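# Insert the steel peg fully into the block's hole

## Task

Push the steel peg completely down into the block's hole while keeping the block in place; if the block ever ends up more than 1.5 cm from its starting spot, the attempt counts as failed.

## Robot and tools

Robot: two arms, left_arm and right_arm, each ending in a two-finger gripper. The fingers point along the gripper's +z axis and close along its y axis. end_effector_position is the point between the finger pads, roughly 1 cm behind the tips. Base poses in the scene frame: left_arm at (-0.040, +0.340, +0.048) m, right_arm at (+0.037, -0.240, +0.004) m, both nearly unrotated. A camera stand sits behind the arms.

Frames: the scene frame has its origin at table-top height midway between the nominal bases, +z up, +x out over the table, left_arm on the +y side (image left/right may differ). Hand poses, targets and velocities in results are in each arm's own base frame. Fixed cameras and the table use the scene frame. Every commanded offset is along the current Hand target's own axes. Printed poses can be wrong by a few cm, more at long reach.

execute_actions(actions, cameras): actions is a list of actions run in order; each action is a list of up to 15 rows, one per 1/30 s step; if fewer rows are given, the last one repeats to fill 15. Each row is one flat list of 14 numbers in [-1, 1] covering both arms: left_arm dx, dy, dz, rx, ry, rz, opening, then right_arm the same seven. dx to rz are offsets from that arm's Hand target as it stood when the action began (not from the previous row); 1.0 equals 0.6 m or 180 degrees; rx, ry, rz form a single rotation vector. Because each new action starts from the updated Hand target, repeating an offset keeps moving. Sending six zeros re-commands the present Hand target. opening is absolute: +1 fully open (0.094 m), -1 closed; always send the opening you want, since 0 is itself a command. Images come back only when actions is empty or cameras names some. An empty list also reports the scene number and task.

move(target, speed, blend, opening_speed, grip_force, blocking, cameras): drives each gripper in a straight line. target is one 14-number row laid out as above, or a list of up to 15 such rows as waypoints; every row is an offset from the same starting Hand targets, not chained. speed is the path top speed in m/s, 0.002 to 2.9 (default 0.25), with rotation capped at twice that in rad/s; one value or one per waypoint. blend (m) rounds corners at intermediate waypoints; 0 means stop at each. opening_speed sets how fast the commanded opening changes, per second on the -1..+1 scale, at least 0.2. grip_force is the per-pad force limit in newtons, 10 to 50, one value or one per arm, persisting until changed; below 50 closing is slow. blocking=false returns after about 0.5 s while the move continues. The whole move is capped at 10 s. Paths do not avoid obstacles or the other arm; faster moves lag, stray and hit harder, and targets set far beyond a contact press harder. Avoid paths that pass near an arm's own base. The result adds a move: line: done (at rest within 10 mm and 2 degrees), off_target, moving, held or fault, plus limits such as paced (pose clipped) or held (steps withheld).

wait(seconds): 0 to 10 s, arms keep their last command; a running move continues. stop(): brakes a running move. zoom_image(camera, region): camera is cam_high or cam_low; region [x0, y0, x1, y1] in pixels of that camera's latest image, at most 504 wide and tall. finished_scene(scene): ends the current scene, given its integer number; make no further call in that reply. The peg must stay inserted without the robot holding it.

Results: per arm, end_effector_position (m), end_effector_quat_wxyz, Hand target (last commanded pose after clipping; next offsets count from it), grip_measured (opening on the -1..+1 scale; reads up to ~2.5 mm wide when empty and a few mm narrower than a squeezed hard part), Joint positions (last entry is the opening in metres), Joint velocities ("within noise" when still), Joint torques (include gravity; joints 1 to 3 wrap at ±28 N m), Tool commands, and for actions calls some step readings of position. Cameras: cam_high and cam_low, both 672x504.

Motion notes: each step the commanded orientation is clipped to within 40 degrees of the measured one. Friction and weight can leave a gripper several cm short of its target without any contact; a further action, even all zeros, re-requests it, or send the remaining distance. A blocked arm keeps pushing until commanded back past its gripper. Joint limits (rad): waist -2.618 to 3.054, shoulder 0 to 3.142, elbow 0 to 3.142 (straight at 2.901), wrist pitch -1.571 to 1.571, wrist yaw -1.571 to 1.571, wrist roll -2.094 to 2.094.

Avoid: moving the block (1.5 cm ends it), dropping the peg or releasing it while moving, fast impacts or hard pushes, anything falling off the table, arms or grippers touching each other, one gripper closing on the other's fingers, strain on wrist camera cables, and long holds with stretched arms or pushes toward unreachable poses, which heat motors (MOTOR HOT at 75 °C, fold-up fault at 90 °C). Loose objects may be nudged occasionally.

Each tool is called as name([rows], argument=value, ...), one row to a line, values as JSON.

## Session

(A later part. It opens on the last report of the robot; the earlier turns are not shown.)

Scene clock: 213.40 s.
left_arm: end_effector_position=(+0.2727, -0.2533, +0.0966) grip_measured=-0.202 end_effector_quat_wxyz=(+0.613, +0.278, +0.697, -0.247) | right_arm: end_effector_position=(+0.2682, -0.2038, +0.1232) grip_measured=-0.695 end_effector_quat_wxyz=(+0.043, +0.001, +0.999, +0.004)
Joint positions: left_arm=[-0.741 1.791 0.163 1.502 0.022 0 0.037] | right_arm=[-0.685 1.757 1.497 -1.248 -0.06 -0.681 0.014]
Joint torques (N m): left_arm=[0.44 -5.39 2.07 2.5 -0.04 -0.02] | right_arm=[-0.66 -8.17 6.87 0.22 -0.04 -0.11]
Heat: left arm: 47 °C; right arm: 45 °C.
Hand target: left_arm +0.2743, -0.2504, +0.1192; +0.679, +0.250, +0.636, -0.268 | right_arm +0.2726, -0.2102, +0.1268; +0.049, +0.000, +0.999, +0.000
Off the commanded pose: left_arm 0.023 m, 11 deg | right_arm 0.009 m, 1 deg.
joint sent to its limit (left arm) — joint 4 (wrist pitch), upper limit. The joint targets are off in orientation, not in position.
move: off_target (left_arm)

move(target=[0,0,0,0,0,0,-0.2,0.001,-0.001,0.03,0,0,0,-1], speed=0.05, cameras=["all"])

zoom_image(camera="cam_high", region=[150, 160, 210, 210])

zoom_image(camera="cam_low", region=[170, 260, 240, 330])

Scene clock: 217.13 s.
left_arm: end_effector_position=(+0.2727, -0.2533, +0.0966) grip_measured=-0.202 end_effector_quat_wxyz=(+0.613, +0.278, +0.697, -0.247) | right_arm: end_effector_position=(+0.2715, -0.2068, +0.1129) grip_measured=-0.695 end_effector_quat_wxyz=(+0.046, +0.001, +0.999, +0.000)
Joint positions: left_arm=[-0.741 1.791 0.163 1.502 0.022 0 0.037] | right_arm=[-0.685 1.767 1.467 -1.199 -0.059 -0.681 0.014]
Joint torques (N m): left_arm=[0.47 -5.38 2.06 2.5 -0.05 -0.03] | right_arm=[-0.58 -8.39 4.6 0.47 -0.05 -0.11]
Heat: left arm: 47 °C; right arm: 45 °C.
Hand target: left_arm +0.2743, -0.2504, +0.1192; +0.679, +0.250, +0.636, -0.268 | right_arm +0.2737, -0.2108, +0.1087; +0.049, +0.000, +0.999, +0.000
Off the commanded pose: left_arm 0.023 m, 11 deg | right_arm 0.006 m, 0 deg.
joint sent to its limit (left arm) — joint 4 (wrist pitch), upper limit. The joint targets are off in orientation, not in position.
move: off_target (left_arm)

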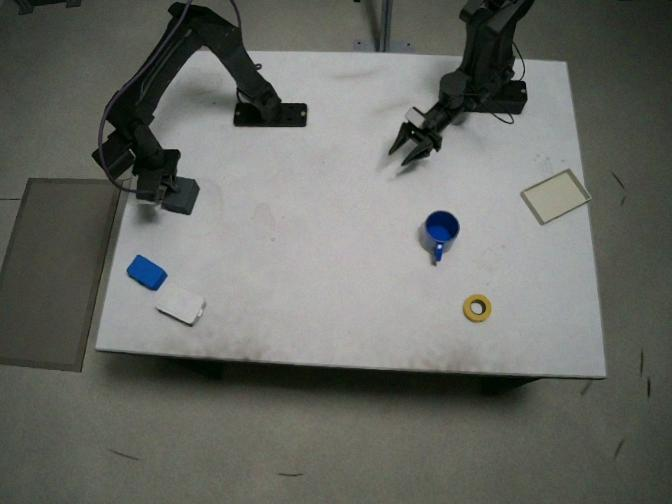

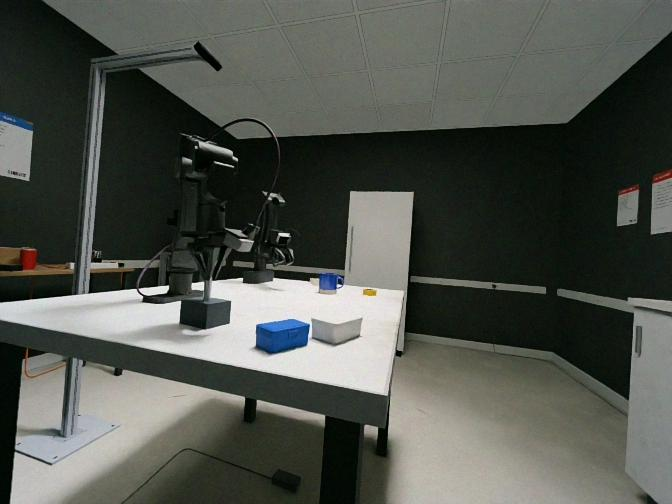

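Scaled by 8.400 from the camera's 672x504 image, which has a finer 960x720 frame.

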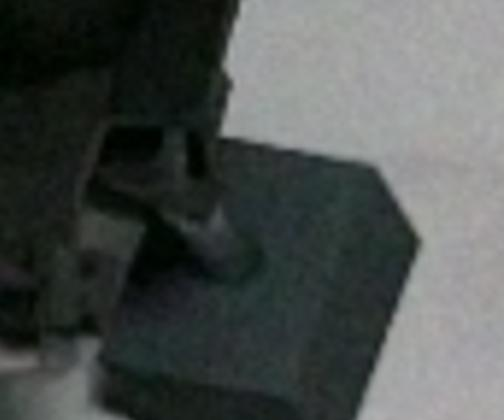

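Scaled by 7.200 from the camera's 672x504 image, which has a finer 960x720 frame.

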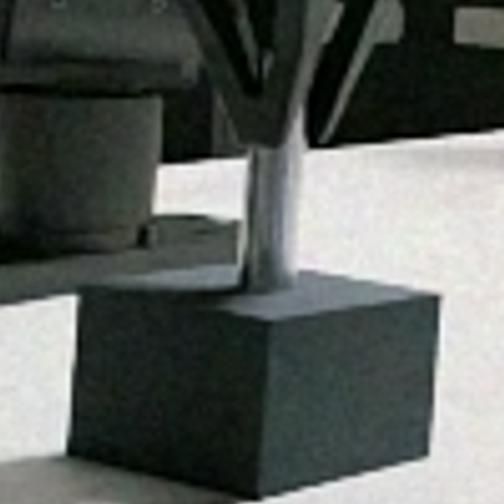

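move(target=[0,0,0,0,0,0,-0.2,0.008,0.004,0.045,0,0,0,-1], speed=0.06, cameras=["all"])

zoom_image(camera="cam_high", region=[150, 160, 210, 210])

zoom_image(camera="cam_low", region=[170, 260, 240, 330])

Scene clock: 220.43 s.
left_arm: end_effector_position=(+0.2727, -0.2533, +0.0966) grip_measured=-0.202 end_effector_quat_wxyz=(+0.613, +0.278, +0.697, -0.247) | right_arm: end_effector_position=(+0.2713, -0.2067, +0.0867) grip_measured=-0.695 end_effector_quat_wxyz=(+0.051, +0.001, +0.999, -0.004)
Joint positions: left_arm=[-0.741 1.791 0.163 1.502 0.022 0 0.037] | right_arm=[-0.685 1.767 1.362 -1.082 -0.058 -0.681 0.014]
Joint torques (N m): left_arm=[0.46 -5.39 2.07 2.5 -0.05 -0.03] | right_arm=[-0.47 -8.21 4.4 0.41 -0.06 -0.09]
Heat: left arm: 47 °C; right arm: 45 °C.
Hand target: left_arm +0.2743, -0.2504, +0.1192; +0.679, +0.250, +0.636, -0.268 | right_arm +0.2716, -0.2084, +0.0814; +0.049, +0.000, +0.999, +0.000
Off the commanded pose: left_arm 0.023 m, 11 deg | right_arm 0.006 m, 0 deg.
joint sent to its limit (left arm) — joint 4 (wrist pitch), upper limit. The joint targets are off in orientation, not in position.
move: off_target (left_arm)

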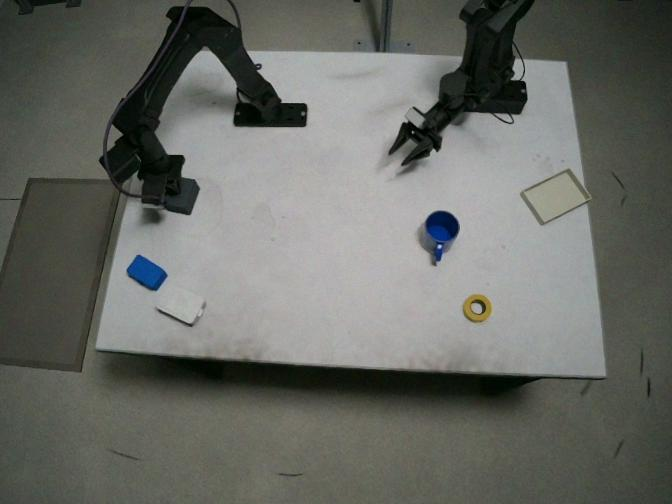

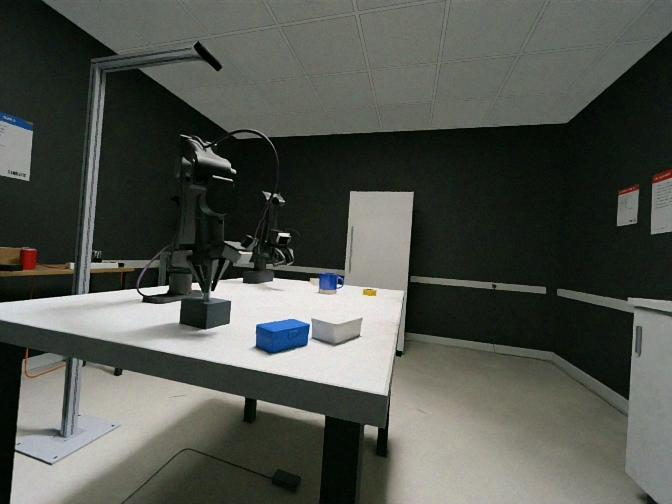

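Scaled by 8.400 from the camera's 672x504 image, which has a finer 960x720 frame.

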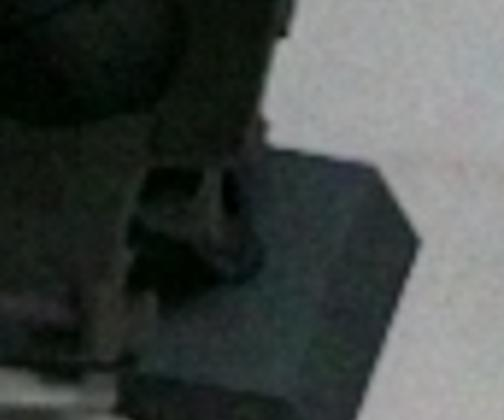

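Scaled by 7.200 from the camera's 672x504 image, which has a finer 960x720 frame.

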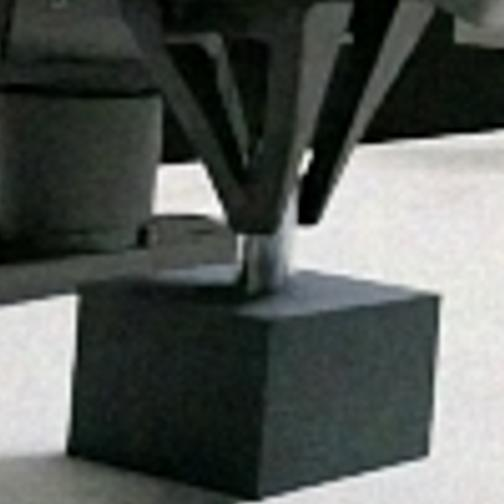

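move([
  [0,0,0,0,0,0,-0.2,0.0025,0,0.017,0,0,0,-1],
  [0,0,0,0,0,0,-0.2,0.0025,0,0.012,0,0,0,-0.3],
  [0,0,0,0,0,0,-0.2,-0.01,0,-0.1,0,0,0,-0.3],
], speed=[0.06,0.06,0.15], cameras=["all"])

zoom_image(camera="cam_low", region=[170, 260, 240, 330])

Scene clock: 225.87 s.
left_arm: end_effector_position=(+0.2727, -0.2533, +0.0966) grip_measured=-0.202 end_effector_quat_wxyz=(+0.613, +0.278, +0.697, -0.247) | right_arm: end_effector_position=(+0.2696, -0.2054, +0.1357) grip_measured=-0.303 end_effector_quat_wxyz=(+0.042, +0.001, +0.999, +0.003)
Joint positions: left_arm=[-0.741 1.791 0.163 1.502 0.022 0 0.037] | right_arm=[-0.685 1.767 1.558 -1.301 -0.058 -0.681 0.033]
Joint torques (N m): left_arm=[0.44 -5.41 2.07 2.5 -0.04 -0.02] | right_arm=[-0.44 -9.63 6.26 0.15 -0.06 -0.09]
Heat: left arm: 47 °C; right arm: 45 °C.
Hand target: left_arm +0.2743, -0.2504, +0.1192; +0.679, +0.250, +0.636, -0.268 | right_arm +0.2717, -0.2084, +0.1417; +0.049, +0.000, +0.999, +0.000
Off the commanded pose: left_arm 0.023 m, 11 deg | right_arm 0.007 m, 1 deg.
joint sent to its limit (left arm) — joint 4 (wrist pitch), upper limit. The joint targets are off in orientation, not in position.
move: off_target (left_arm)

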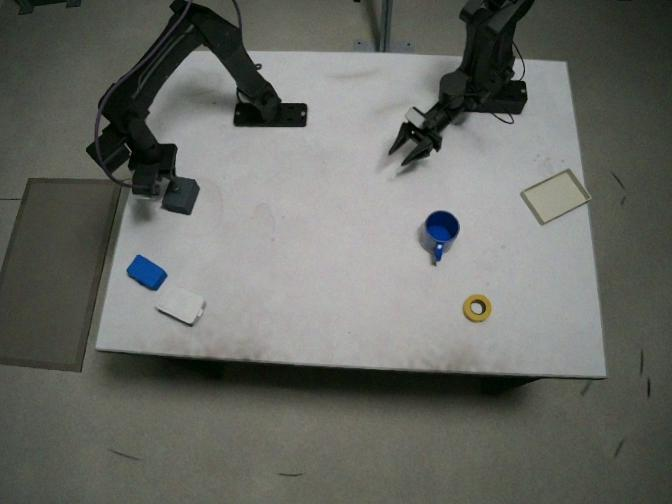

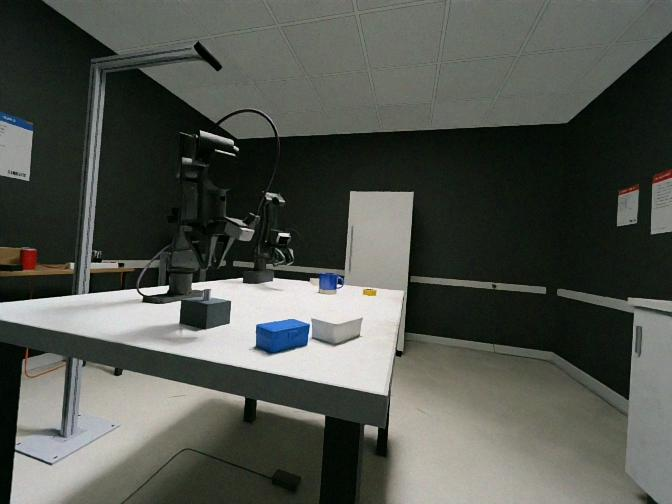

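Scaled by 7.200 from the camera's 672x504 image, which has a finer 960x720 frame.

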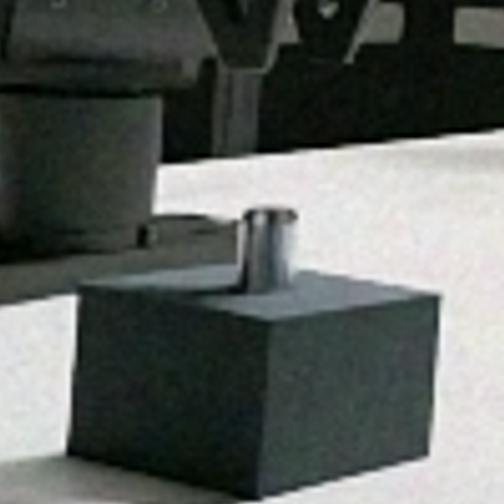

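finished_scene(scene=2)

The scene is finished: the task was done.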